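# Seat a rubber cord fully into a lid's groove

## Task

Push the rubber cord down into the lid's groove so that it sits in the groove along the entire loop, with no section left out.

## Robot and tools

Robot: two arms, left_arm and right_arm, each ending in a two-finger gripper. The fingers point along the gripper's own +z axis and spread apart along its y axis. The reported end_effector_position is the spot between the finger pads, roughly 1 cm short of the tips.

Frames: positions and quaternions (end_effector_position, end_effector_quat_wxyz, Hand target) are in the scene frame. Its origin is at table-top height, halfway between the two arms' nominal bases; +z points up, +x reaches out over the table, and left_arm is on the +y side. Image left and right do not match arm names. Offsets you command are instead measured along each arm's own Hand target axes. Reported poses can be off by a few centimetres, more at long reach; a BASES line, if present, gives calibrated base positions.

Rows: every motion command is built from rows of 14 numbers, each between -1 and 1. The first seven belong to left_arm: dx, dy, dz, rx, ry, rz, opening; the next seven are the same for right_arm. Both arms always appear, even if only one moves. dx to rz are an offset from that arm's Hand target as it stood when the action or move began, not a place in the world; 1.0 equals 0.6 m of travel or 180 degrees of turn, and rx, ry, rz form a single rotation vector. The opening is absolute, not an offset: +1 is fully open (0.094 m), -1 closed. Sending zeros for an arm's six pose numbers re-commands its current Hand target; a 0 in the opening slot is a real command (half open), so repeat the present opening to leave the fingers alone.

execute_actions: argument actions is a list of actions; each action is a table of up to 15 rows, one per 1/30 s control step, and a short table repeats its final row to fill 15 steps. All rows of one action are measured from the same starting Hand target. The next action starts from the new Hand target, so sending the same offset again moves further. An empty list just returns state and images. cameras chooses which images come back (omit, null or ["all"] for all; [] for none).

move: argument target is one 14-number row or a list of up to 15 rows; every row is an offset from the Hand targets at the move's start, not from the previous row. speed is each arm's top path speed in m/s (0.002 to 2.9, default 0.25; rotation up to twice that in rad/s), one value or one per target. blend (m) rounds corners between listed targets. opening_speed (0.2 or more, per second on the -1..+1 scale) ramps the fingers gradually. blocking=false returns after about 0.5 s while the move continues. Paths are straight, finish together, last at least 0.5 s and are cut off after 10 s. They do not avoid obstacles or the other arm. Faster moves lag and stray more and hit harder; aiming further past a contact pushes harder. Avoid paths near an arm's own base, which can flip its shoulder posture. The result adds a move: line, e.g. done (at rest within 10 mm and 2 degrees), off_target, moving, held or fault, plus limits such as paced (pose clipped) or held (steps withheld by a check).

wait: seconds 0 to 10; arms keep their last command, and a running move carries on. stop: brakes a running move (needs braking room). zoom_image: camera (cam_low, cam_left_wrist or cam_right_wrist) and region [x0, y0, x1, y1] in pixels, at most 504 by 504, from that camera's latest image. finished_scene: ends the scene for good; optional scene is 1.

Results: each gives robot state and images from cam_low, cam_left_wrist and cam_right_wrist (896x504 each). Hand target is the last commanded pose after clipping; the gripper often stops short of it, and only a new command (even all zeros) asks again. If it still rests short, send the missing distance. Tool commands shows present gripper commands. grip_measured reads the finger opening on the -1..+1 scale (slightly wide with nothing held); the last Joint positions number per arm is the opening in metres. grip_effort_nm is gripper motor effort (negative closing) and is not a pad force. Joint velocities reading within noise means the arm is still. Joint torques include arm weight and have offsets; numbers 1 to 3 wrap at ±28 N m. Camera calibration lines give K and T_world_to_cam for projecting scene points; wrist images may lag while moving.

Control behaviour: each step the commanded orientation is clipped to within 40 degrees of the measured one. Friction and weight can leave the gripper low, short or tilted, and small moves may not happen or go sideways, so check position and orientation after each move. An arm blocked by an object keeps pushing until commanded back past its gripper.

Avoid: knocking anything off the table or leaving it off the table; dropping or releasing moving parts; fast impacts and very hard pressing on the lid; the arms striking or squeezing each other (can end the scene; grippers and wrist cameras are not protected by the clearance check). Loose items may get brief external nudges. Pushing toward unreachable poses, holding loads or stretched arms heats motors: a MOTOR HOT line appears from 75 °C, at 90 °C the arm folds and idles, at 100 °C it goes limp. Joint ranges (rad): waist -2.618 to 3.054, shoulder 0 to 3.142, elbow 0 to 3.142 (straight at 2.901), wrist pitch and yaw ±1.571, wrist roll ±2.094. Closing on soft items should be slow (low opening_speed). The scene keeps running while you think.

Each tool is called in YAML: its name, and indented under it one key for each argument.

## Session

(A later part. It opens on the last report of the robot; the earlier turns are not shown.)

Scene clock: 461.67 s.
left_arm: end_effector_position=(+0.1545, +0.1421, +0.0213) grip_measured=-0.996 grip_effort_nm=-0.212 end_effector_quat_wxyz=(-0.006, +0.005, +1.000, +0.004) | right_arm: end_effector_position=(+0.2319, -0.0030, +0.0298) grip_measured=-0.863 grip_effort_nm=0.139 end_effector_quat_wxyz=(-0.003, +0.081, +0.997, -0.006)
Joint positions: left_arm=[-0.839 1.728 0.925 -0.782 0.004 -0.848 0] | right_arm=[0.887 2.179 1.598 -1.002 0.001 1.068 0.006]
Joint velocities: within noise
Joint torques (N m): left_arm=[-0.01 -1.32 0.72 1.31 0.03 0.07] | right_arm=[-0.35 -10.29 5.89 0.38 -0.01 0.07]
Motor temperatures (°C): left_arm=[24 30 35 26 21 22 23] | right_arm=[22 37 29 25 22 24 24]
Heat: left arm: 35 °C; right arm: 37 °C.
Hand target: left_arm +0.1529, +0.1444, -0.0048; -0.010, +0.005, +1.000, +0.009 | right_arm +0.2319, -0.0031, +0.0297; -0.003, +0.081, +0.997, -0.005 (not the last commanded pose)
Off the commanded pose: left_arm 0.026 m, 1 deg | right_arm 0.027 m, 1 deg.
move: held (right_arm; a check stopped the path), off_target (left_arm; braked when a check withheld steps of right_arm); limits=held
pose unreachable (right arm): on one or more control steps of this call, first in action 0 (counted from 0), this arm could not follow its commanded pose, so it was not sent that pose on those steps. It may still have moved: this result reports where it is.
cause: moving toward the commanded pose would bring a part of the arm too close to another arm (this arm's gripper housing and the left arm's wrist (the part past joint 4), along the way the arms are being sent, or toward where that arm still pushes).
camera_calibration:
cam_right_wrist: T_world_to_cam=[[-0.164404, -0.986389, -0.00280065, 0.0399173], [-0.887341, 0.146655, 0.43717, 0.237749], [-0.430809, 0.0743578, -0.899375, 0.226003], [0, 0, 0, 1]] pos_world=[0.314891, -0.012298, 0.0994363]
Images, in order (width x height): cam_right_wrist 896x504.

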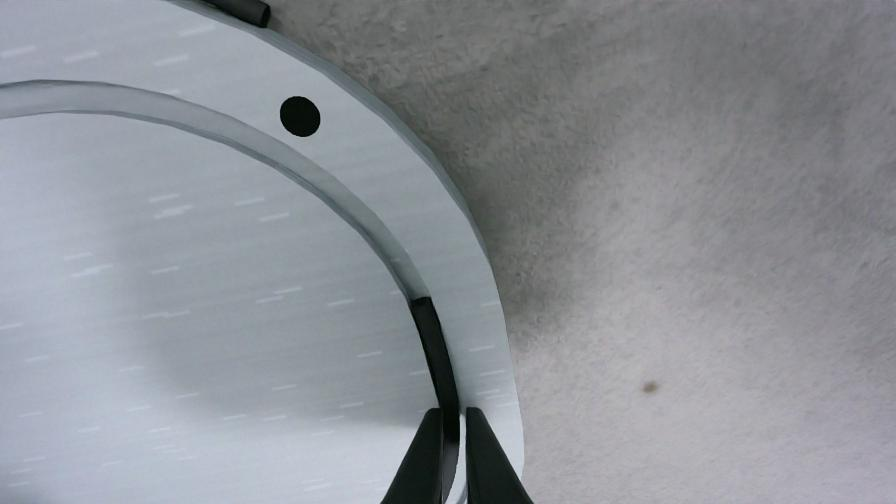

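move:
  target:
    - [0,0,-0.06,0,0,0,-1,0,0,0,0,0,0,-0.86]
    - [0,0.08,-0.1,0,0,0,-1,0,0,0,0,0,0,-0.86]
    - [0,0.08,-0.1,0,0,0,-1,0,0,-0.09,0,0,0,-0.86]
  speed: 0.12

Scene clock: 468.70 s.
left_arm: end_effector_position=(+0.1570, +0.1869, +0.0532) grip_measured=-0.996 grip_effort_nm=-0.212 end_effector_quat_wxyz=(-0.012, +0.002, +1.000, +0.009) | right_arm: end_effector_position=(+0.2292, -0.0065, +0.0662) grip_measured=-0.863 grip_effort_nm=0.144 end_effector_quat_wxyz=(-0.014, +0.081, +0.996, -0.022)
Joint positions: left_arm=[-0.709 1.568 0.894 -0.926 0.004 -0.724 0] | right_arm=[0.887 2.161 1.717 -1.179 0.001 1.068 0.006]
Joint velocities: within noise
Joint torques (N m): left_arm=[0.24 -7.76 4.19 0.22 -0.03 0.2] | right_arm=[-0.34 -13.2 7.68 0.14 0.01 0.06]
Motor temperatures (°C): left_arm=[24 29 35 26 21 22 23] | right_arm=[22 38 29 25 22 24 24]
Heat: left arm: 35 °C; right arm: 38 °C.
Hand target: left_arm +0.1546, +0.1912, +0.0560; -0.010, +0.005, +1.000, +0.009 | right_arm +0.2322, -0.0025, +0.0837; -0.003, +0.081, +0.997, -0.006
Off the commanded pose: left_arm 0.006 m, 0 deg | right_arm 0.018 m, 2 deg.
move: off_target (right_arm)
camera_calibration:
cam_left_wrist: T_world_to_cam=[[-0.0321683, -0.999407, -0.0123044, 0.194193], [-0.891184, 0.023107, 0.453052, 0.157965], [-0.452499, 0.0255394, -0.891399, 0.21366], [0, 0, 0, 1]] pos_world=[0.243704, 0.18497, 0.12128]
cam_right_wrist: T_world_to_cam=[[-0.164007, -0.985951, 0.031671, 0.0338094], [-0.876558, 0.160387, 0.453787, 0.216477], [-0.452491, 0.0466627, -0.890547, 0.262013], [0, 0, 0, 1]] pos_world=[0.313858, -0.0136119, 0.134029]

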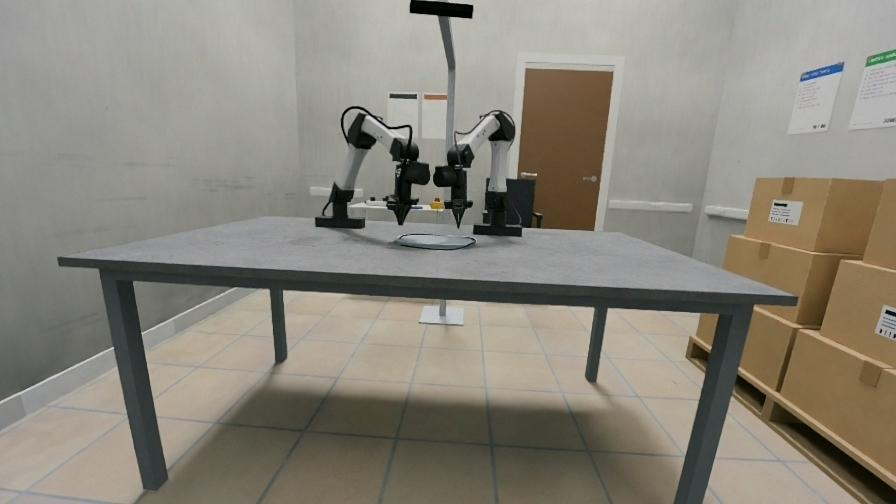

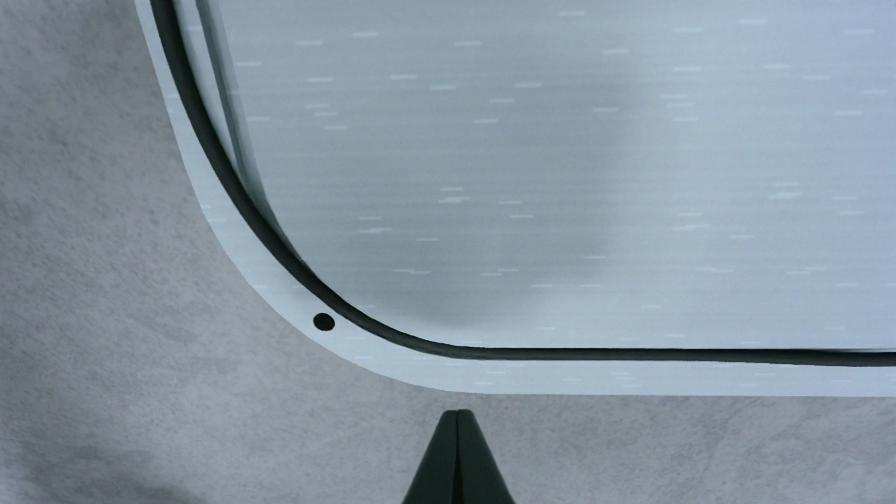

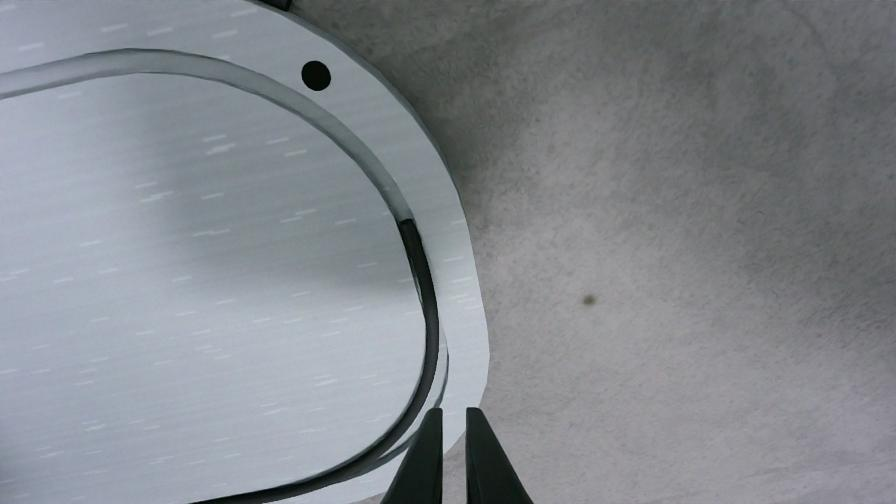

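move:
  target:
    - [0,0,0,0,0,0,-1,0,-0.2,-0.03,0,0,0,-1]
    - [-0.0057,-0.1020,0.03,0,0,0,-1,0,-0.2,-0.03,0,0,0,-1]
    - [-0.0057,-0.1020,0.073,0,0,0,-1,0,-0.2,-0.03,0,0,0,-1]
    - [-0.0057,-0.1020,0.03,0,0,0,-1,0,-0.2,-0.03,0,0,0,-1]
    - [-0.0057,-0.1220,0.03,0,0,0,-1,0,-0.2,-0.03,0,0,0,-1]
    - [-0.0057,-0.1220,0.073,0,0,0,-1,0,-0.2,-0.03,0,0,0,-1]
    - [-0.0057,-0.1220,0.03,0,0,0,-1,0,-0.2,-0.03,0,0,0,-1]
    - [-0.0057,-0.1420,0.03,0,0,0,-1,0,-0.2,-0.03,0,0,0,-1]
    - [-0.0057,-0.1420,0.073,0,0,0,-1,0,-0.2,-0.03,0,0,0,-1]
    - [-0.0057,-0.1420,0,0,0,0,-1,0,-0.2,-0.03,0,0,0,-1]
  speed: [0.2,0.15,0.08,0.08,0.08,0.08,0.08,0.08,0.08,0.08]

Scene clock: 481.73 s.
left_arm: end_effector_position=(+0.1516, +0.1137, +0.0400) grip_measured=-0.996 grip_effort_nm=-0.212 end_effector_quat_wxyz=(-0.025, +0.009, +0.999, +0.026) | right_arm: end_effector_position=(+0.2112, -0.1203, +0.0980) grip_measured=-0.989 grip_effort_nm=-0.608 end_effector_quat_wxyz=(-0.013, +0.083, +0.996, -0.015)
Joint positions: left_arm=[-0.908 1.813 1.112 -0.942 0.008 -0.908 0] | right_arm=[0.702 1.761 1.285 -1.133 0.002 0.886 0.001]
Joint velocities: within noise
Joint torques (N m): left_arm=[-0.02 -10.36 6.97 0.11 -0.06 -0.05] | right_arm=[-0.7 -9.29 5.53 0.43 0 -0.01]
Motor temperatures (°C): left_arm=[23 30 35 26 21 22 23] | right_arm=[22 38 30 24 22 24 23]
Heat: left arm: 35 °C; right arm: 38 °C.
Hand target: left_arm +0.1572, +0.1059, +0.0544; -0.010, +0.005, +1.000, +0.009 | right_arm +0.2129, -0.1207, +0.1031; -0.003, +0.082, +0.997, -0.006
Off the commanded pose: left_arm 0.017 m, 3 deg | right_arm 0.005 m, 2 deg.
move: off_target (left_arm)
camera_calibration:
cam_left_wrist: T_world_to_cam=[[-0.047367, -0.997802, -0.0463392, 0.12416], [-0.879184, 0.0196264, 0.476077, 0.158395], [-0.474121, 0.0632911, -0.878182, 0.199841], [0, 0, 0, 1]] pos_world=[0.239889, 0.10813, 0.105842]
cam_right_wrist: T_world_to_cam=[[-0.166565, -0.985886, 0.016876, -0.0803961], [-0.87789, 0.156069, 0.452715, 0.204449], [-0.448959, 0.0605914, -0.891495, 0.288582], [0, 0, 0, 1]] pos_world=[0.295654, -0.128655, 0.166069]

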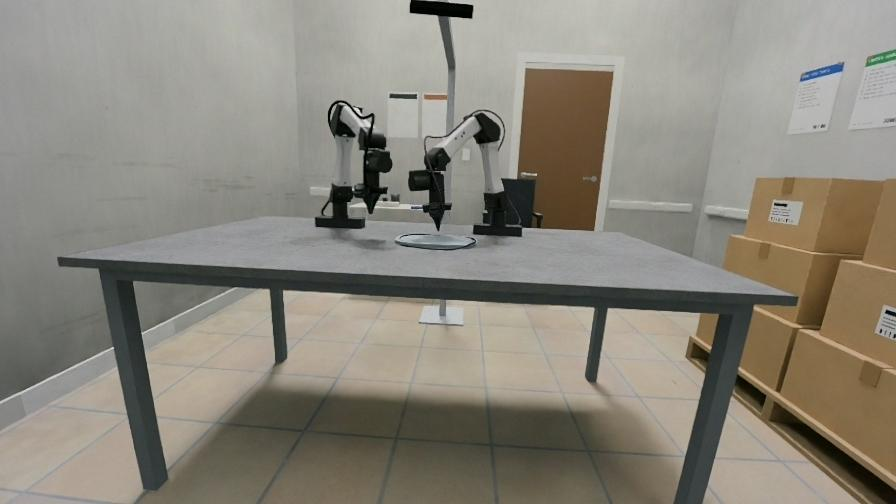

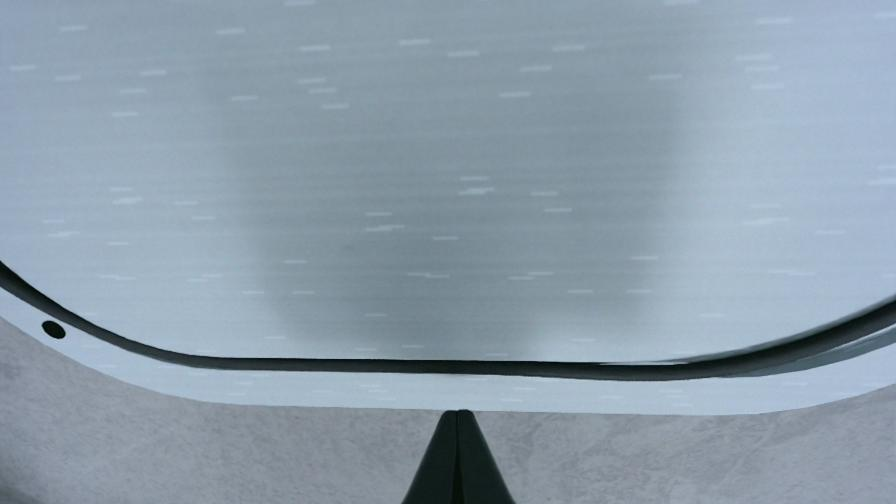

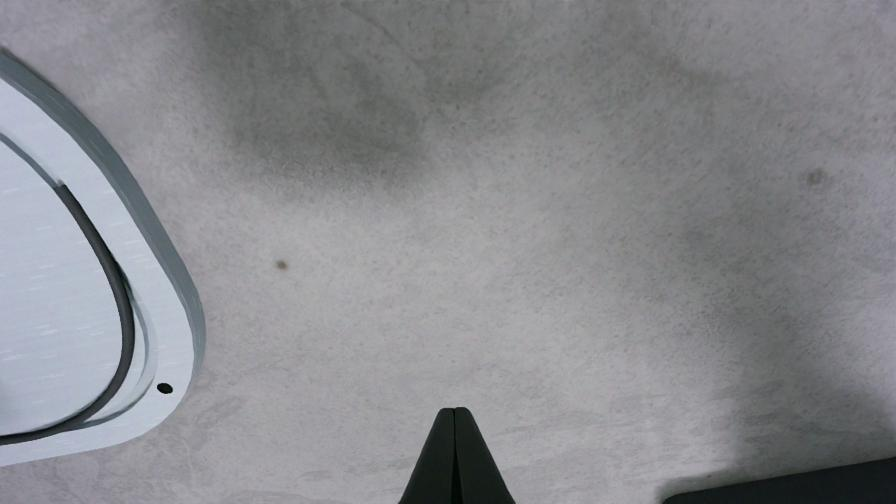

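move:
  target:
    - [0.0028,-0.0248,0.03,0,0,0,-1,0,0,0,0,0,0,-1]
    - [0.0028,-0.0248,0.072,0,0,0,-1,0,0,0,0,0,0,-1]
    - [0.0028,-0.0248,0.03,0,0,0,-1,0,0,0,0,0,0,-1]
    - [0.0028,-0.0448,0.03,0,0,0,-1,0,0,0,0,0,0,-1]
    - [0.0028,-0.0448,0.072,0,0,0,-1,0,0,0,0,0,0,-1]
    - [0.0028,-0.0448,0.03,0,0,0,-1,0,0,0,0,0,0,-1]
    - [0.0028,-0.0648,0.03,0,0,0,-1,0,0,0,0,0,0,-1]
    - [0.0028,-0.0648,0.072,0,0,0,-1,0,0,0,0,0,0,-1]
  speed: 0.08
  cameras: ["cam_left_wrist"]

Scene clock: 491.93 s.
left_arm: end_effector_position=(+0.1531, +0.0709, +0.0243) grip_measured=-0.996 grip_effort_nm=-0.212 end_effector_quat_wxyz=(-0.013, +0.009, +1.000, +0.011) | right_arm: end_effector_position=(+0.2113, -0.1203, +0.0980) grip_measured=-0.989 grip_effort_nm=-0.603 end_effector_quat_wxyz=(-0.013, +0.082, +0.996, -0.014)
Joint positions: left_arm=[-0.981 1.931 1.204 -0.877 0.01 -0.982 0] | right_arm=[0.702 1.761 1.285 -1.133 0.002 0.886 0.001]
Joint velocities: within noise
Joint torques (N m): left_arm=[-0.31 -5.63 3.33 0.93 0 -0.14] | right_arm=[-0.64 -9.21 5.5 0.44 0 0]
Motor temperatures (°C): left_arm=[23 31 36 26 21 22 23] | right_arm=[22 37 30 24 22 24 23]
Heat: left arm: 36 °C; right arm: 37 °C.
Hand target: left_arm +0.1543, +0.0680, +0.0105; -0.010, +0.005, +1.000, +0.010 | right_arm +0.2129, -0.1207, +0.1031; -0.003, +0.081, +0.997, -0.006
Off the commanded pose: left_arm 0.014 m, 1 deg | right_arm 0.005 m, 1 deg.
move: off_target (left_arm)
camera_calibration:
cam_left_wrist: T_world_to_cam=[[-0.0462357, -0.998776, -0.0175834, 0.0799563], [-0.889784, 0.0331769, 0.455175, 0.169284], [-0.454034, 0.0366907, -0.890228, 0.188519], [0, 0, 0, 1]] pos_world=[0.239917, 0.0673252, 0.0921776]
Images, in order (width x height): cam_left_wrist 896x504.

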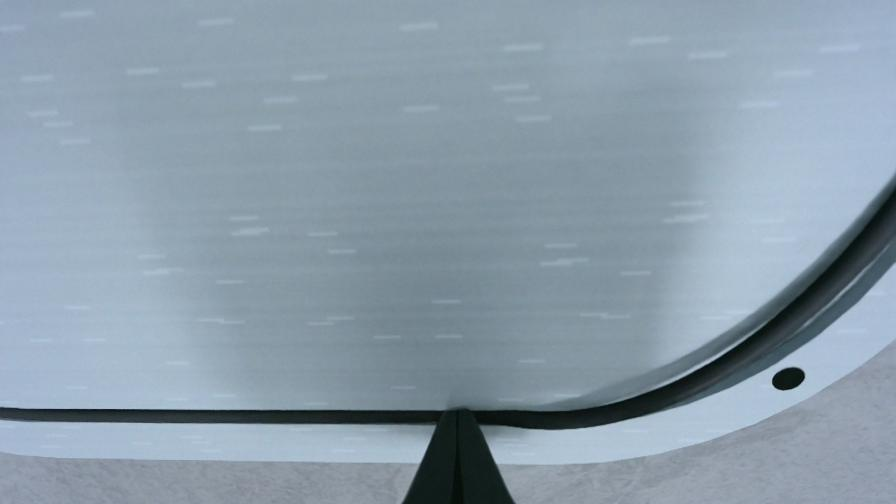

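move:
  target:
    - [0,0,-0.042,0,0,0,-1,0,0,0,0,0,0,-1]
    - [0.0022,-0.0217,-0.042,0,0,0,-1,0,0,0,0,0,0,-1]
    - [0.0022,-0.0217,0.008,0,0,0,-1,0,0,0,0,0,0,-1]
    - [0.0022,-0.0217,-0.042,0,0,0,-1,0,0,0,0,0,0,-1]
    - [0.0022,-0.04,-0.042,0,0,0,-1,0,0,0,0,0,0,-1]
    - [0.0022,-0.04,0.008,0,0,0,-1,0,0,0,0,0,0,-1]
    - [0.0022,-0.04,-0.042,0,0,0,-1,0,0,0,0,0,0,-1]
    - [-0.0003,-0.055,-0.042,0,0,0,-1,0,0,0,0,0,0,-1]
    - [-0.0003,-0.055,0.008,0,0,0,-1,0,0,0,0,0,0,-1]
    - [-0.0003,-0.055,-0.07,0,0,0,-1,0,0,0,0,0,0,-1]
  speed: 0.08
  cameras: ["cam_left_wrist"]

zoom_image:
  camera: "cam_left_wrist"
  region: [396, 200, 896, 504]

Scene clock: 507.67 s.
left_arm: end_effector_position=(+0.1515, +0.0483, +0.0259) grip_measured=-0.996 grip_effort_nm=-0.208 end_effector_quat_wxyz=(-0.015, +0.008, +1.000, +0.014) | right_arm: end_effector_position=(+0.2113, -0.1203, +0.0980) grip_measured=-0.989 grip_effort_nm=-0.608 end_effector_quat_wxyz=(-0.013, +0.082, +0.996, -0.014)
Joint positions: left_arm=[-1.019 1.996 1.305 -0.919 0.012 -1.023 0] | right_arm=[0.702 1.761 1.285 -1.133 0.002 0.886 0.001]
Joint velocities: within noise
Joint torques (N m): left_arm=[-0.06 -8.94 5 0.32 -0.01 0.06] | right_arm=[-0.7 -9.29 5.56 0.44 0 0.01]
Motor temperatures (°C): left_arm=[23 31 35 26 21 22 23] | right_arm=[22 37 29 24 22 24 23]
Heat: left arm: 35 °C; right arm: 37 °C.
Hand target: left_arm +0.1515, +0.0483, +0.0259; -0.015, +0.008, +1.000, +0.014 (not the last commanded pose) | right_arm +0.2129, -0.1207, +0.1031; -0.003, +0.082, +0.997, -0.006
Off the commanded pose: left_arm 0.030 m, 1 deg | right_arm 0.005 m, 2 deg.
move: held (left_arm; a check stopped the path); path passed 7 of 10 targets; limits=held
pose unreachable (left arm): on one or more control steps of this call, first in action 0 (counted from 0), this arm could not follow its commanded pose, so it was not sent that pose on those steps. It may still have moved: this result reports where it is.
cause: moving toward the commanded pose would bring a part of the arm too close to another arm (this arm's wrist (the part past joint 4) and the right arm's gripper housing).
camera_calibration:
cam_left_wrist: T_world_to_cam=[[-0.0440331, -0.998771, -0.0227648, 0.0571933], [-0.888121, 0.0286995, 0.458713, 0.167773], [-0.457495, 0.0404164, -0.888293, 0.190399], [0, 0, 0, 1]] pos_world=[0.238628, 0.0446128, 0.0934722]
Images, in order (width x height): cam_left_wrist 896x504.

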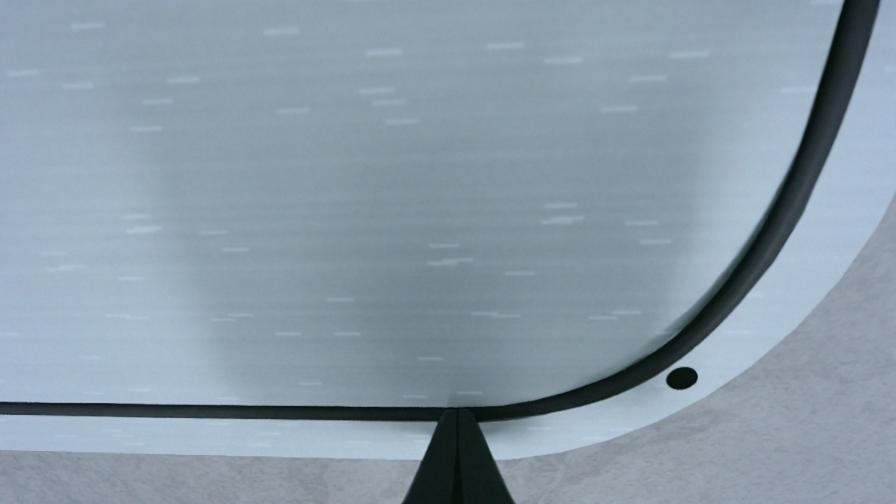

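Scaled by 1.008 from the camera's 896x504 image, which has a finer 1280x720 frame.

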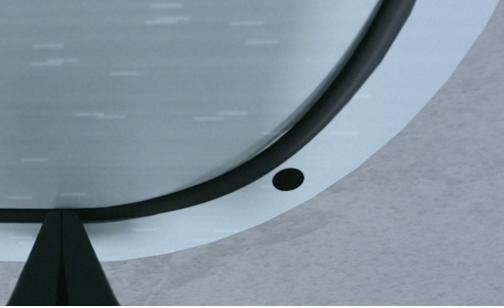

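move:
  target: [0,0,-0.02,0,0,0,-1,0.05,-0.2,-0.1,0,0,0,-1]
  speed: 0.25
  cameras: ["cam_left_wrist"]

Scene clock: 511.93 s.
left_arm: end_effector_position=(+0.1476, +0.0550, +0.0264) grip_measured=-0.996 grip_effort_nm=-0.212 end_effector_quat_wxyz=(-0.024, +0.008, +0.999, +0.028) | right_arm: end_effector_position=(+0.1673, -0.2300, +0.1635) grip_measured=-0.989 grip_effort_nm=-0.603 end_effector_quat_wxyz=(-0.001, +0.082, +0.997, -0.003)
Joint positions: left_arm=[-1.019 1.996 1.305 -0.951 0.012 -1.023 0] | right_arm=[0.443 1.327 1.126 -1.374 0.003 0.626 0.001]
Joint velocities: within noise
Joint torques (N m): left_arm=[0.03 -10.65 7.01 0.07 0.02 0.04] | right_arm=[-0.95 -4.37 6.05 0.27 0.02 -0.05]
Motor temperatures (°C): left_arm=[23 31 35 26 21 22 23] | right_arm=[22 36 29 24 22 24 24]
Heat: left arm: 35 °C; right arm: 36 °C.
Hand target: left_arm +0.1519, +0.0479, +0.0379; -0.015, +0.008, +1.000, +0.014 | right_arm +0.1642, -0.2336, +0.1646; -0.003, +0.081, +0.997, -0.006
Off the commanded pose: left_arm 0.014 m, 2 deg | right_arm 0.005 m, 0 deg.
move: off_target (left_arm)
camera_calibration:
cam_left_wrist: T_world_to_cam=[[-0.0445669, -0.997789, -0.0492948, 0.0644779], [-0.880647, 0.0159416, 0.473505, 0.162985], [-0.471672, 0.0645139, -0.879411, 0.189269], [0, 0, 0, 1]] pos_world=[0.235679, 0.0495266, 0.0924493]
Images, in order (width x height): cam_left_wrist 896x504.

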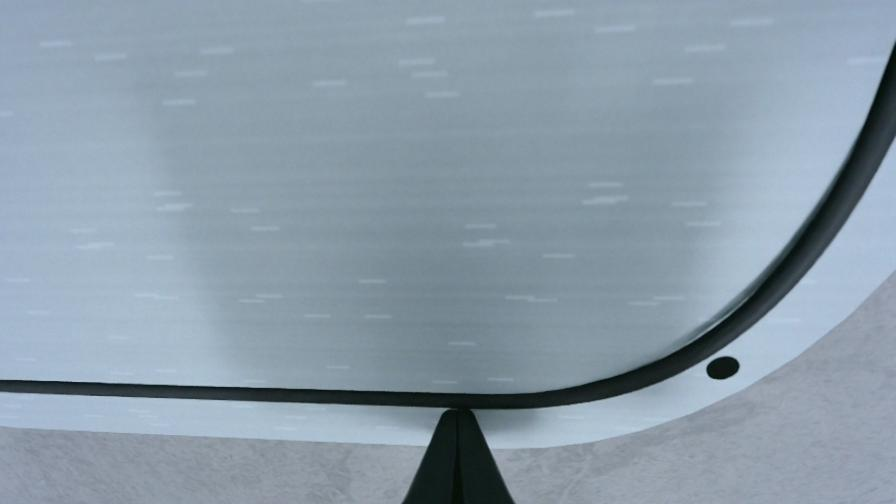

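move:
  target:
    - [0.0007,-0.0248,0,0,0,0,-1,0,0,0,0,0,0,-1]
    - [0.0007,-0.0248,0.05,0,0,0,-1,0,0,0,0,0,0,-1]
    - [0.0007,-0.0248,0,0,0,0,-1,0,0,0,0,0,0,-1]
    - [-0.0018,-0.0398,0,0,0,0,-1,0,0,0,0,0,0,-1]
    - [-0.0018,-0.0398,0.05,0,0,0,-1,0,0,0,0,0,0,-1]
    - [-0.0018,-0.0398,0,0,0,0,-1,0,0,0,0,0,0,-1]
    - [-0.006,-0.054,0,0,0,0,-1,0,0,0,0,0,0,-1]
    - [-0.006,-0.054,0.05,0,0,0,-1,0,0,0,0,0,0,-1]
    - [-0.006,-0.054,-0.03,0,0,0,-1,0,0,0,0,0,0,-1]
  speed: 0.08
  cameras: ["cam_left_wrist"]

Scene clock: 528.07 s.
left_arm: end_effector_position=(+0.1524, +0.0240, +0.0378) grip_measured=-0.996 grip_effort_nm=-0.203 end_effector_quat_wxyz=(-0.026, +0.011, +0.999, +0.034) | right_arm: end_effector_position=(+0.1669, -0.2302, +0.1635) grip_measured=-0.989 grip_effort_nm=-0.608 end_effector_quat_wxyz=(-0.002, +0.081, +0.997, -0.003)
Joint positions: left_arm=[-1.051 2.093 1.501 -1.063 0.012 -1.048 0] | right_arm=[0.443 1.327 1.126 -1.375 0.003 0.625 0.001]
Joint velocities: within noise
Joint torques (N m): left_arm=[-0.27 -12.68 7.09 0.08 0.01 -0.04] | right_arm=[-0.91 -4.33 6.11 0.28 0.01 -0.01]
Motor temperatures (°C): left_arm=[23 32 35 26 21 22 23] | right_arm=[22 34 29 24 22 24 24]
Heat: left arm: 35 °C; right arm: 34 °C.
Hand target: left_arm +0.1555, +0.0150, +0.0549; -0.015, +0.008, +1.000, +0.014 | right_arm +0.1642, -0.2336, +0.1646; -0.003, +0.081, +0.997, -0.006
Off the commanded pose: left_arm 0.020 m, 3 deg | right_arm 0.005 m, 0 deg.
move: off_target (left_arm)
camera_calibration:
cam_left_wrist: T_world_to_cam=[[-0.0509984, -0.9968, -0.0615464, 0.0357651], [-0.878203, 0.0154147, 0.478039, 0.161889], [-0.475561, 0.0784294, -0.87618, 0.203761], [0, 0, 0, 1]] pos_world=[0.240896, 0.0171743, 0.103343]
Images, in order (width x height): cam_left_wrist 896x504.

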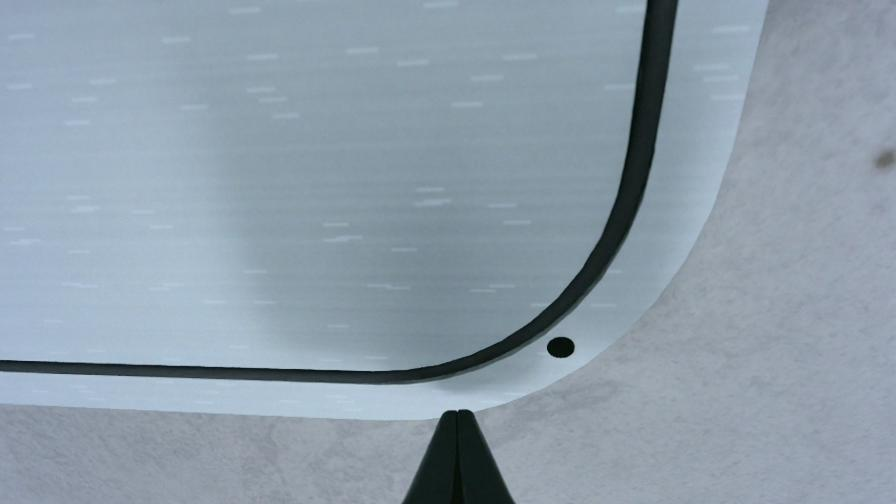

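move:
  target:
    - [-0.0092,-0.015,0.028,0,0,0,-1,0,0,0,0,0,0,-1]
    - [-0.0092,-0.015,0.078,0,0,0,-1,0,0,0,0,0,0,-1]
    - [-0.0092,-0.015,0.028,0,0,0,-1,0,0,0,0,0,0,-1]
    - [-0.0225,-0.0267,0.028,0,0,0,-1,0,0,0,0,0,0,-1]
    - [-0.0225,-0.0267,0.078,0,0,0,-1,0,0,0,0,0,0,-1]
    - [-0.0225,-0.0267,0.028,0,0,0,-1,0,0,0,0,0,0,-1]
    - [-0.039,-0.038,0.028,0,0,0,-1,0,0,0,0,0,0,-1]
    - [-0.039,-0.038,0.078,0,0,0,-1,0,0,0,0,0,0,-1]
    - [-0.039,-0.038,0.0,0,0,0,-1,0,0,0,0,0,0,-1]
  speed: 0.08
  cameras: ["cam_left_wrist"]

Scene clock: 538.67 s.
left_arm: end_effector_position=(+0.1723, -0.0024, +0.0390) grip_measured=-0.996 grip_effort_nm=-0.208 end_effector_quat_wxyz=(-0.024, +0.007, +0.999, +0.030) | right_arm: end_effector_position=(+0.1669, -0.2302, +0.1635) grip_measured=-0.989 grip_effort_nm=-0.608 end_effector_quat_wxyz=(-0.002, +0.081, +0.997, -0.003)
Joint positions: left_arm=[-1.039 2.205 1.686 -1.127 0.012 -1.044 0] | right_arm=[0.443 1.327 1.126 -1.375 0.003 0.625 0.001]
Joint velocities: within noise
Joint torques (N m): left_arm=[0.68 -12.81 7.31 0.11 0.01 0.1] | right_arm=[-0.91 -4.3 6.08 0.27 0 -0.01]
Motor temperatures (°C): left_arm=[23 35 36 26 21 22 23] | right_arm=[22 33 29 24 22 24 24]
Heat: left arm: 36 °C; right arm: 33 °C.
Hand target: left_arm +0.1785, -0.0082, +0.0536; -0.015, +0.008, +1.000, +0.014 | right_arm +0.1642, -0.2336, +0.1646; -0.003, +0.081, +0.997, -0.006
Off the commanded pose: left_arm 0.017 m, 2 deg | right_arm 0.005 m, 0 deg.
move: off_target (left_arm)
camera_calibration:
cam_left_wrist: T_world_to_cam=[[-0.0431969, -0.99763, -0.0535602, 0.00881252], [-0.880301, 0.0126555, 0.474247, 0.17972], [-0.472445, 0.0676351, -0.878761, 0.215882], [0, 0, 0, 1]] pos_world=[0.260581, -0.00808401, 0.104949]
Images, in order (width x height): cam_left_wrist 896x504.

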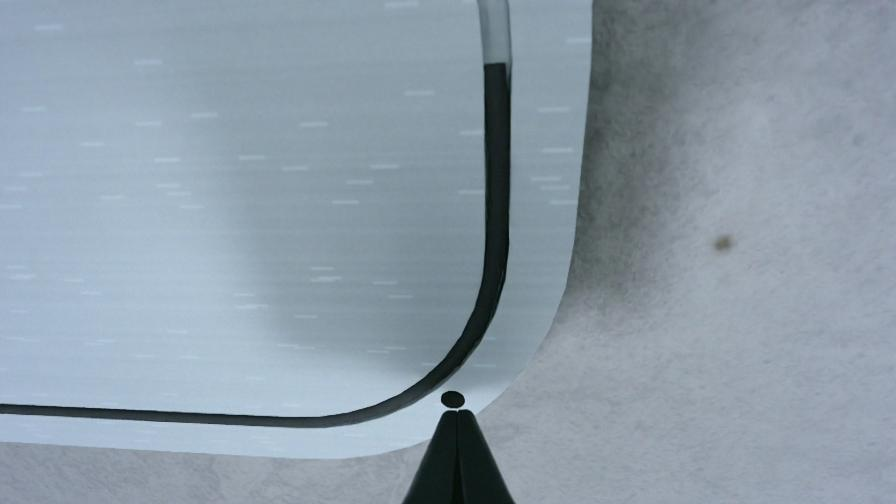

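move:
  target:
    - [-0.0158,-0.001,0.028,0,0,0,-1,0,0,0,0,0,0,-1]
    - [-0.0158,-0.001,0.076,0,0,0,-1,0,0,0,0,0,0,-1]
    - [-0.0158,-0.001,0.028,0,0,0,-1,0,0,0,0,0,0,-1]
    - [-0.031,-0.004,0.028,0,0,0,-1,0,0,0,0,0,0,-1]
    - [-0.031,-0.004,0.076,0,0,0,-1,0,0,0,0,0,0,-1]
    - [-0.031,-0.004,0.028,0,0,0,-1,0,0,0,0,0,0,-1]
    - [-0.049,-0.0063,0.028,0,0,0,-1,0,0,0,0,0,0,-1]
    - [-0.049,-0.0063,0.076,0,0,0,-1,0,0,0,0,0,0,-1]
    - [-0.049,-0.0063,0.028,0,0,0,-1,0,0,0,0,0,0,-1]
    - [-0.0675,-0.008,0.028,0,0,0,-1,0,0,0,0,0,0,-1]
    - [-0.0675,-0.008,0.076,0,0,0,-1,0,0,0,0,0,0,-1]
  speed: 0.08
  cameras: ["cam_left_wrist"]

Scene clock: 550.07 s.
left_arm: end_effector_position=(+0.2153, -0.0146, +0.0259) grip_measured=-0.996 grip_effort_nm=-0.212 end_effector_quat_wxyz=(-0.014, +0.006, +1.000, +0.008) | right_arm: end_effector_position=(+0.1669, -0.2302, +0.1635) grip_measured=-0.989 grip_effort_nm=-0.603 end_effector_quat_wxyz=(-0.002, +0.081, +0.997, -0.003)
Joint positions: left_arm=[-0.965 2.305 1.802 -1.097 0.014 -0.972 0] | right_arm=[0.443 1.327 1.126 -1.375 0.003 0.625 0.001]
Joint velocities: within noise
Joint torques (N m): left_arm=[0.55 -9.14 3.22 0.81 -0.03 0.18] | right_arm=[-0.94 -4.33 6.08 0.3 0.01 0]
Motor temperatures (°C): left_arm=[23 37 36 26 21 22 23] | right_arm=[22 32 29 24 22 24 24]
Heat: left arm: 37 °C; right arm: 32 °C.
Hand target: left_arm +0.2175, -0.0123, +0.0066; -0.015, +0.008, +1.000, +0.014 | right_arm +0.1642, -0.2336, +0.1646; -0.003, +0.082, +0.997, -0.005
Off the commanded pose: left_arm 0.020 m, 1 deg | right_arm 0.004 m, 0 deg.
move: off_target (left_arm)
camera_calibration:
cam_left_wrist: T_world_to_cam=[[-0.0400258, -0.999136, -0.0111828, -0.0039821], [-0.889409, 0.0305253, 0.456092, 0.22655], [-0.455357, 0.0282016, -0.889862, 0.221545], [0, 0, 0, 1]] pos_world=[0.302218, -0.0171421, 0.0937723]
Images, in order (width x height): cam_left_wrist 896x504.

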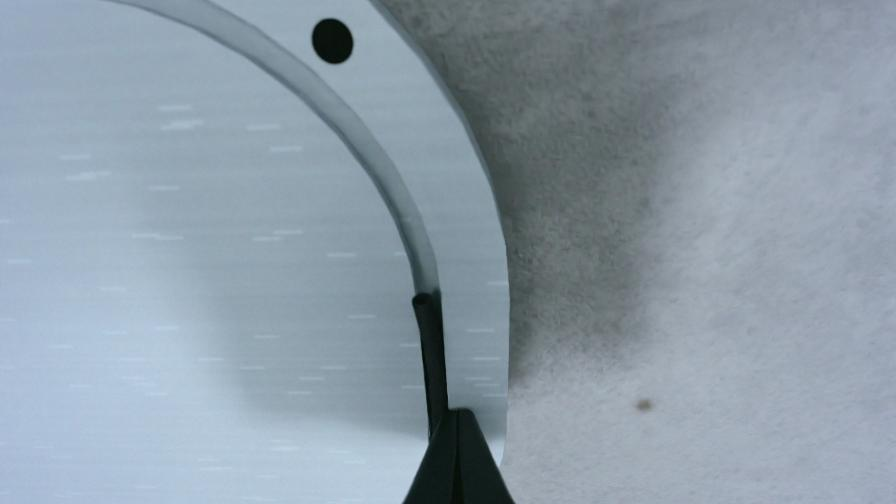

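move:
  target:
    - [0,0,-0.07,0,0,0,-1,0,0,0,0,0,0,-1]
    - [0.0,0.015,-0.07,0,0,0,-1,0,0,0,0,0,0,-1]
  speed: 0.08
  cameras: ["cam_left_wrist"]

Scene clock: 554.43 s.
left_arm: end_effector_position=(+0.2184, -0.0077, +0.0359) grip_measured=-0.996 grip_effort_nm=-0.212 end_effector_quat_wxyz=(-0.022, +0.005, +1.000, +0.019) | right_arm: end_effector_position=(+0.1669, -0.2302, +0.1635) grip_measured=-0.989 grip_effort_nm=-0.608 end_effector_quat_wxyz=(-0.002, +0.081, +0.997, -0.003)
Joint positions: left_arm=[-0.95 2.305 1.842 -1.163 0.014 -0.96 0] | right_arm=[0.443 1.327 1.126 -1.375 0.003 0.625 0.001]
Joint velocities: within noise
Joint torques (N m): left_arm=[0.24 -15.12 4.48 0.15 -0.04 0.08] | right_arm=[-0.92 -4.29 6.09 0.28 0.01 -0.01]
Motor temperatures (°C): left_arm=[23 37 36 26 21 22 23] | right_arm=[22 32 29 24 22 24 24]
Heat: left arm: 37 °C; right arm: 32 °C.
Hand target: left_arm +0.2189, -0.0044, +0.0488; -0.015, +0.008, +1.000, +0.014 | right_arm +0.1642, -0.2336, +0.1646; -0.003, +0.082, +0.997, -0.005
Off the commanded pose: left_arm 0.013 m, 1 deg | right_arm 0.004 m, 0 deg.
move: off_target (left_arm)
camera_calibration:
cam_left_wrist: T_world_to_cam=[[-0.0380422, -0.998769, -0.0318446, 0.00342367], [-0.882505, 0.0186305, 0.469933, 0.222485], [-0.468761, 0.0459804, -0.882127, 0.234427], [0, 0, 0, 1]] pos_world=[0.306365, -0.0115046, 0.102351]
Images, in order (width x height): cam_left_wrist 896x504.

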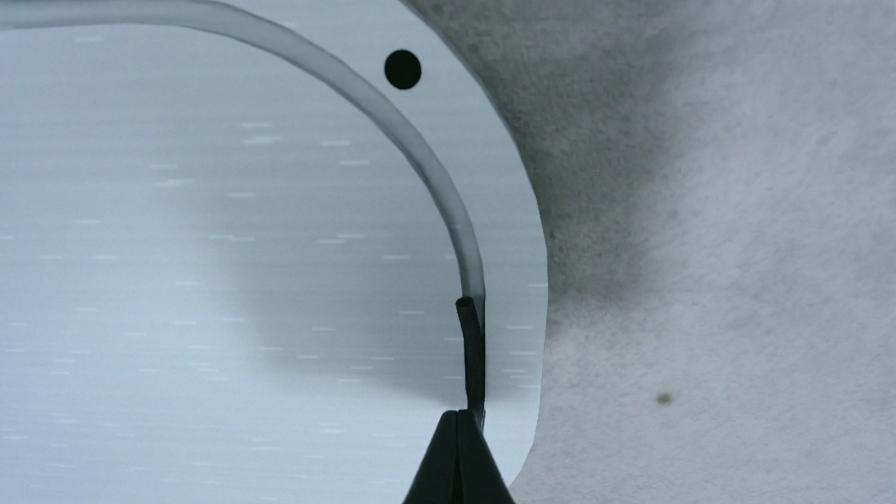

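move:
  target:
    - [0.0,-0.01,0.03,0,0,0,-1,0,0,0,0,0,0,-1]
    - [0.0,-0.01,0.07,0,0,0,-1,0,0,0,0,0,0,-1]
  speed: 0.08
  cameras: ["cam_left_wrist"]

Scene clock: 560.03 s.
left_arm: end_effector_position=(+0.2181, -0.0072, +0.0246) grip_measured=-0.996 grip_effort_nm=-0.203 end_effector_quat_wxyz=(-0.019, +0.005, +1.000, +0.015) | right_arm: end_effector_position=(+0.1669, -0.2302, +0.1635) grip_measured=-0.989 grip_effort_nm=-0.608 end_effector_quat_wxyz=(-0.002, +0.081, +0.997, -0.003)
Joint positions: left_arm=[-0.95 2.305 1.796 -1.109 0.014 -0.959 0] | right_arm=[0.443 1.327 1.126 -1.375 0.003 0.625 0.001]
Joint velocities: within noise
Joint torques (N m): left_arm=[-0.42 -9.68 2.07 0.95 -0.02 0.07] | right_arm=[-0.91 -4.33 6.12 0.31 0 -0.01]
Motor temperatures (°C): left_arm=[23 37 36 26 21 22 23] | right_arm=[22 31 29 24 22 24 24]
Heat: left arm: 37 °C; right arm: 31 °C.
Hand target: left_arm +0.2176, -0.0094, +0.0067; -0.015, +0.008, +1.000, +0.014 | right_arm +0.1642, -0.2336, +0.1646; -0.003, +0.082, +0.997, -0.005
Off the commanded pose: left_arm 0.018 m, 1 deg | right_arm 0.004 m, 0 deg.
move: off_target (left_arm)
camera_calibration:
cam_left_wrist: T_world_to_cam=[[-0.0387036, -0.998951, -0.0244602, 0.00349802], [-0.884913, 0.0228947, 0.465193, 0.228122], [-0.464145, 0.0396498, -0.884871, 0.223302], [0, 0, 0, 1]] pos_world=[0.305649, -0.0105823, 0.0915582]
Images, in order (width x height): cam_left_wrist 896x504.

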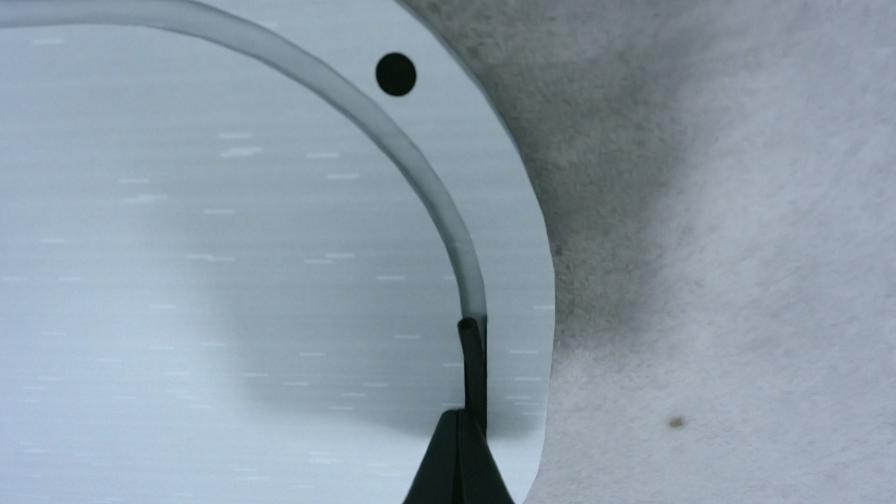

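move:
  target:
    - [0.0,0,-0.05,0,0,0,-1,0,0,0,0,0,0,-1]
    - [0.0,-0.009,-0.05,0,0,0,-1,0,0,0,0,0,0,-1]
    - [0.0,-0.009,0.005,0,0,0,-1,0,0,0,0,0,0,-1]
  speed: 0.08
  cameras: ["cam_left_wrist"]

Scene clock: 565.57 s.
left_arm: end_effector_position=(+0.2183, -0.0132, +0.0256) grip_measured=-0.996 grip_effort_nm=-0.208 end_effector_quat_wxyz=(-0.015, +0.009, +1.000, +0.010) | right_arm: end_effector_position=(+0.1669, -0.2302, +0.1635) grip_measured=-0.989 grip_effort_nm=-0.603 end_effector_quat_wxyz=(-0.002, +0.081, +0.997, -0.003)
Joint positions: left_arm=[-0.958 2.312 1.814 -1.107 0.014 -0.959 0] | right_arm=[0.443 1.327 1.126 -1.375 0.003 0.625 0.001]
Joint velocities: within noise
Joint torques (N m): left_arm=[-0.36 -8.9 2.69 0.95 -0.09 -0.04] | right_arm=[-0.9 -4.36 6.06 0.27 0.01 -0.02]
Motor temperatures (°C): left_arm=[23 37 36 26 21 22 23] | right_arm=[22 31 29 24 22 24 24]
Heat: left arm: 37 °C; right arm: 31 °C.
Hand target: left_arm +0.2174, -0.0147, +0.0037; -0.015, +0.008, +1.000, +0.014 | right_arm +0.1642, -0.2336, +0.1646; -0.003, +0.082, +0.997, -0.005
Off the commanded pose: left_arm 0.022 m, 0 deg | right_arm 0.004 m, 0 deg.
move: off_target (left_arm)
camera_calibration:
cam_left_wrist: T_world_to_cam=[[-0.0461724, -0.998818, -0.0152048, -0.0010336], [-0.887886, 0.03406, 0.458802, 0.228917], [-0.457742, 0.0346841, -0.888408, 0.223108], [0, 0, 0, 1]] pos_world=[0.30533, -0.0165676, 0.0931682]
Images, in order (width x height): cam_left_wrist 896x504.

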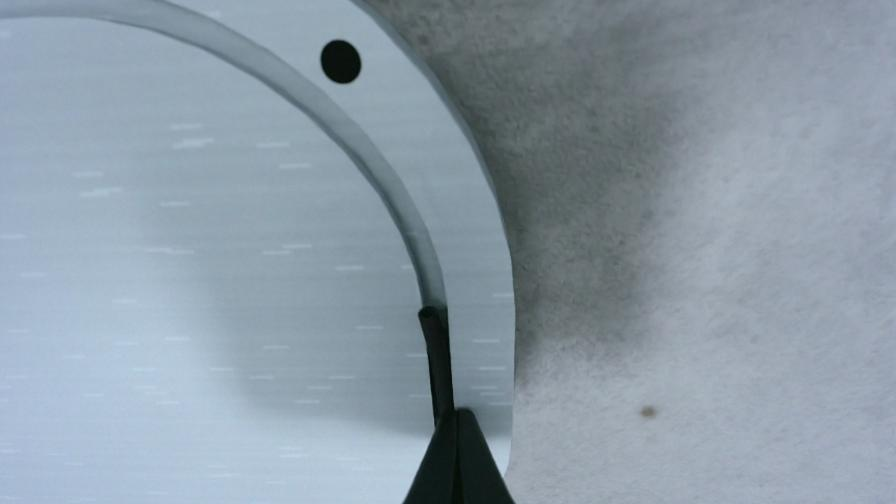

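move:
  target:
    - [0.0,0,-0.05,0,0,0,-1,0,0,0,0,0,0,-1]
    - [0.0,0.0085,-0.05,0,0,0,-1,0,0,0,0,0,0,-1]
    - [0.0,0.0085,0.005,0,0,0,-1,0,0,0,0,0,0,-1]
  speed: 0.08
  cameras: ["cam_left_wrist"]

Scene clock: 572.10 s.
left_arm: end_effector_position=(+0.2179, -0.0124, +0.0247) grip_measured=-0.996 grip_effort_nm=-0.212 end_effector_quat_wxyz=(-0.012, +0.009, +1.000, +0.006) | right_arm: end_effector_position=(+0.1669, -0.2302, +0.1635) grip_measured=-0.989 grip_effort_nm=-0.603 end_effector_quat_wxyz=(-0.002, +0.081, +0.997, -0.003)
Joint positions: left_arm=[-0.958 2.299 1.787 -1.082 0.013 -0.959 0] | right_arm=[0.443 1.327 1.126 -1.375 0.003 0.625 0.001]
Joint velocities: within noise
Joint torques (N m): left_arm=[0.16 -8.62 1.78 0.95 0.03 0.03] | right_arm=[-0.98 -4.29 6.04 0.28 0.02 -0.01]
Motor temperatures (°C): left_arm=[23 37 35 26 21 22 23] | right_arm=[22 31 29 24 22 24 24]
Heat: left arm: 37 °C; right arm: 31 °C.
Hand target: left_arm +0.2173, -0.0094, +0.0007; -0.015, +0.008, +1.000, +0.014 | right_arm +0.1642, -0.2336, +0.1646; -0.003, +0.082, +0.997, -0.005
Off the commanded pose: left_arm 0.024 m, 1 deg | right_arm 0.004 m, 0 deg.
move: off_target (left_arm)
camera_calibration:
cam_left_wrist: T_world_to_cam=[[-0.0460992, -0.998912, -0.00708947, -0.000528214], [-0.891171, 0.0379185, 0.45208, 0.229957], [-0.45132, 0.0271585, -0.891949, 0.220687], [0, 0, 0, 1]] pos_world=[0.304507, -0.0152408, 0.092879]
Images, in order (width x height): cam_left_wrist 896x504.

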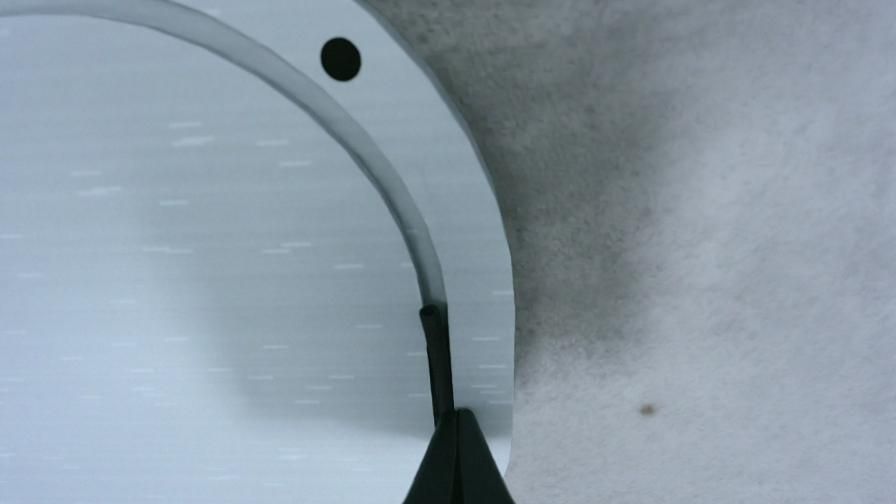

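move:
  target: [0.0,0.003,-0.08,0,0,0,-1,0,0,0,0,0,0,-1]
  speed: 0.15
  cameras: ["cam_left_wrist"]

Scene clock: 575.30 s.
left_arm: end_effector_position=(+0.2124, -0.0043, +0.0355) grip_measured=-0.996 grip_effort_nm=-0.212 end_effector_quat_wxyz=(-0.026, +0.009, +0.999, +0.026) | right_arm: end_effector_position=(+0.1669, -0.2302, +0.1635) grip_measured=-0.989 grip_effort_nm=-0.603 end_effector_quat_wxyz=(-0.002, +0.081, +0.997, -0.003)
Joint positions: left_arm=[-0.958 2.296 1.825 -1.171 0.013 -0.959 0] | right_arm=[0.443 1.327 1.126 -1.375 0.003 0.625 0.001]
Joint velocities: within noise
Joint torques (N m): left_arm=[0.25 -13.2 7.58 0.15 -0.05 0.05] | right_arm=[-0.91 -4.41 6.16 0.29 0 0]
Motor temperatures (°C): left_arm=[23 37 35 26 21 22 23] | right_arm=[22 31 29 24 22 24 24]
Heat: left arm: 37 °C; right arm: 31 °C.
Hand target: left_arm +0.2189, -0.0091, +0.0487; -0.015, +0.008, +1.000, +0.014 | right_arm +0.1642, -0.2336, +0.1646; -0.003, +0.082, +0.997, -0.005
Off the commanded pose: left_arm 0.015 m, 2 deg | right_arm 0.004 m, 0 deg.
move: off_target (left_arm)
camera_calibration:
cam_left_wrist: T_world_to_cam=[[-0.0468773, -0.997846, -0.0458937, 0.00900465], [-0.878565, 0.0193245, 0.477231, 0.216228], [-0.475316, 0.0626919, -0.877579, 0.232477], [0, 0, 0, 1]] pos_world=[0.300893, -0.00976768, 0.101239]
Images, in order (width x height): cam_left_wrist 896x504.

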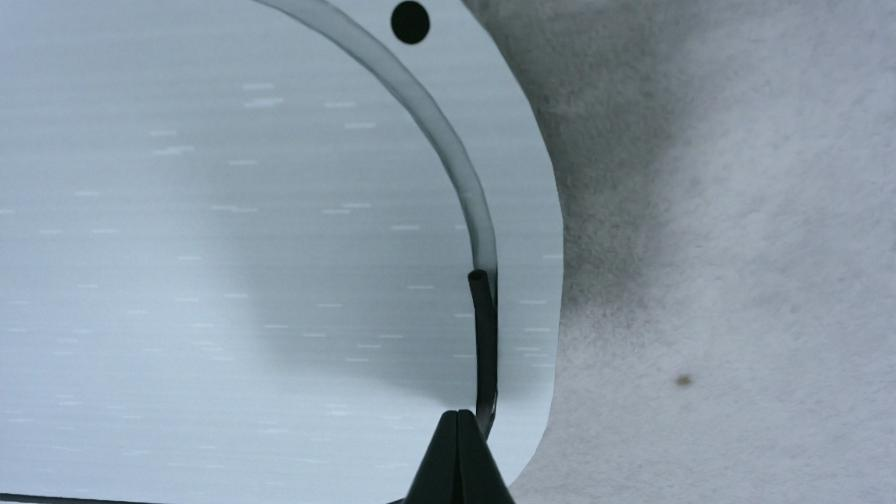

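move:
  target: [0.0,0.0055,0,0,0,0,-1,0,0,0,0,0,0,-1]
  speed: 0.15
  cameras: []

move:
  target: [0.0,0,0.075,0,0,0,-1,0,0,0,0,0,0,-1]
  speed: 0.08
  cameras: ["cam_left_wrist"]

Scene clock: 581.67 s.
left_arm: end_effector_position=(+0.2136, -0.0031, +0.0356) grip_measured=-0.996 grip_effort_nm=-0.208 end_effector_quat_wxyz=(-0.026, +0.007, +0.999, +0.027) | right_arm: end_effector_position=(+0.1669, -0.2302, +0.1635) grip_measured=-0.989 grip_effort_nm=-0.608 end_effector_quat_wxyz=(-0.002, +0.081, +0.997, -0.003)
Joint positions: left_arm=[-0.954 2.296 1.825 -1.173 0.013 -0.959 0] | right_arm=[0.443 1.327 1.126 -1.375 0.003 0.625 0.001]
Joint velocities: within noise
Joint torques (N m): left_arm=[0.59 -14.06 6.08 0.23 -0.02 0.12] | right_arm=[-0.96 -4.38 6.09 0.3 0.01 -0.02]
Motor temperatures (°C): left_arm=[23 39 36 26 21 22 23] | right_arm=[22 31 29 24 22 24 24]
Heat: left arm: 39 °C; right arm: 31 °C.
Hand target: left_arm +0.2190, -0.0057, +0.0488; -0.015, +0.008, +1.000, +0.014 | right_arm +0.1642, -0.2336, +0.1646; -0.003, +0.081, +0.997, -0.005
Off the commanded pose: left_arm 0.015 m, 2 deg | right_arm 0.004 m, 0 deg.
move: off_target (left_arm)
No camera images: "cameras" was empty.

Scene clock: 582.60 s.
left_arm: end_effector_position=(+0.2139, -0.0036, +0.0246) grip_measured=-0.996 grip_effort_nm=-0.208 end_effector_quat_wxyz=(-0.019, +0.007, +1.000, +0.016) | right_arm: end_effector_position=(+0.1669, -0.2302, +0.1635) grip_measured=-0.989 grip_effort_nm=-0.608 end_effector_quat_wxyz=(-0.002, +0.081, +0.997, -0.003)
Joint positions: left_arm=[-0.954 2.285 1.763 -1.097 0.013 -0.959 0] | right_arm=[0.443 1.327 1.126 -1.375 0.003 0.625 0.001]
Joint velocities: within noise
Joint torques (N m): left_arm=[0.35 -8.94 2.39 1.07 -0.02 0.12] | right_arm=[-0.91 -4.37 6.05 0.29 -0.01 0]
Motor temperatures (°C): left_arm=[23 39 36 26 21 22 23] | right_arm=[22 31 29 24 22 24 24]
Heat: left arm: 39 °C; right arm: 31 °C.
Hand target: left_arm +0.2176, -0.0045, +0.0039; -0.015, +0.008, +1.000, +0.014 | right_arm +0.1642, -0.2336, +0.1646; -0.003, +0.081, +0.997, -0.005
Off the commanded pose: left_arm 0.021 m, 1 deg | right_arm 0.004 m, 0 deg.
move: off_target (left_arm)
camera_calibration:
cam_left_wrist: T_world_to_cam=[[-0.0425827, -0.998721, -0.0272703, 0.00794372], [-0.884803, 0.0250206, 0.465293, 0.224307], [-0.464015, 0.0439423, -0.884737, 0.221209], [0, 0, 0, 1]] pos_world=[0.30145, -0.00739917, 0.0915593]
Images, in order (width x height): cam_left_wrist 896x504.

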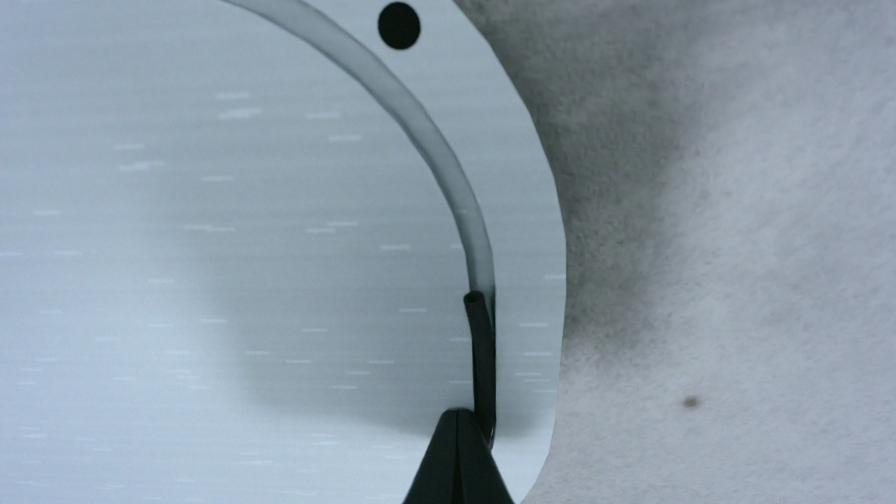

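move:
  target: [0.0,-0.014,-0.06,0,0,0,-1,0,0,0,0,0,0,-1]
  speed: 0.15
  cameras: ["cam_left_wrist"]

Scene clock: 588.03 s.
left_arm: end_effector_position=(+0.2180, -0.0096, +0.0395) grip_measured=-0.996 grip_effort_nm=-0.208 end_effector_quat_wxyz=(-0.016, +0.007, +1.000, +0.012) | right_arm: end_effector_position=(+0.1669, -0.2302, +0.1635) grip_measured=-0.989 grip_effort_nm=-0.603 end_effector_quat_wxyz=(-0.002, +0.081, +0.997, -0.003)
Joint positions: left_arm=[-0.954 2.29 1.832 -1.152 0.013 -0.959 0] | right_arm=[0.443 1.327 1.126 -1.375 0.003 0.625 0.001]
Joint velocities: within noise
Joint torques (N m): left_arm=[-0.31 -10.06 7.6 0.2 -0.03 0] | right_arm=[-0.9 -4.36 6.05 0.29 0.01 -0.02]
Motor temperatures (°C): left_arm=[23 39 36 26 21 22 23] | right_arm=[22 30 29 24 22 24 24]
Heat: left arm: 39 °C; right arm: 30 °C.
Hand target: left_arm +0.2186, -0.0139, +0.0395; -0.015, +0.008, +1.000, +0.014 | right_arm +0.1642, -0.2336, +0.1646; -0.003, +0.081, +0.997, -0.005
Off the commanded pose: left_arm 0.004 m, 0 deg | right_arm 0.004 m, 0 deg.
move: done
camera_calibration:
cam_left_wrist: T_world_to_cam=[[-0.0424434, -0.998907, -0.0195858, 0.00209028], [-0.887264, 0.0286731, 0.460371, 0.22195], [-0.459306, 0.0369174, -0.887511, 0.235609], [0, 0, 0, 1]] pos_world=[0.305233, -0.0129741, 0.106967]
Images, in order (width x height): cam_left_wrist 896x504.

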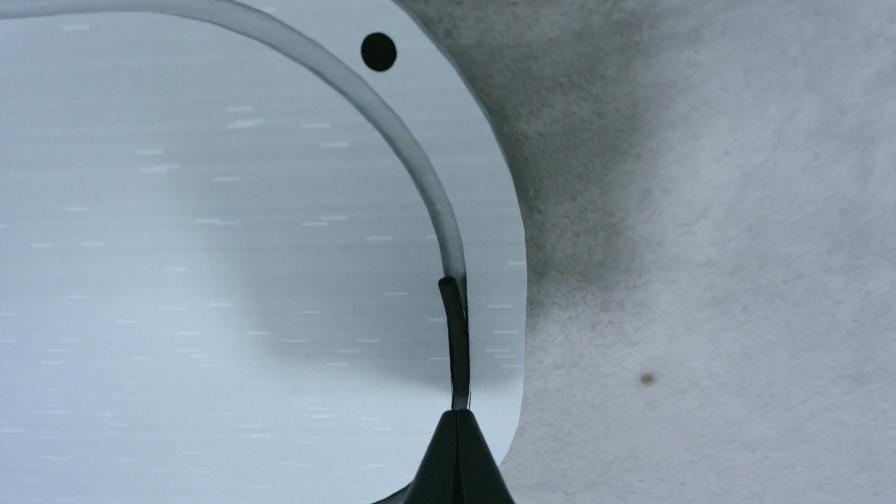

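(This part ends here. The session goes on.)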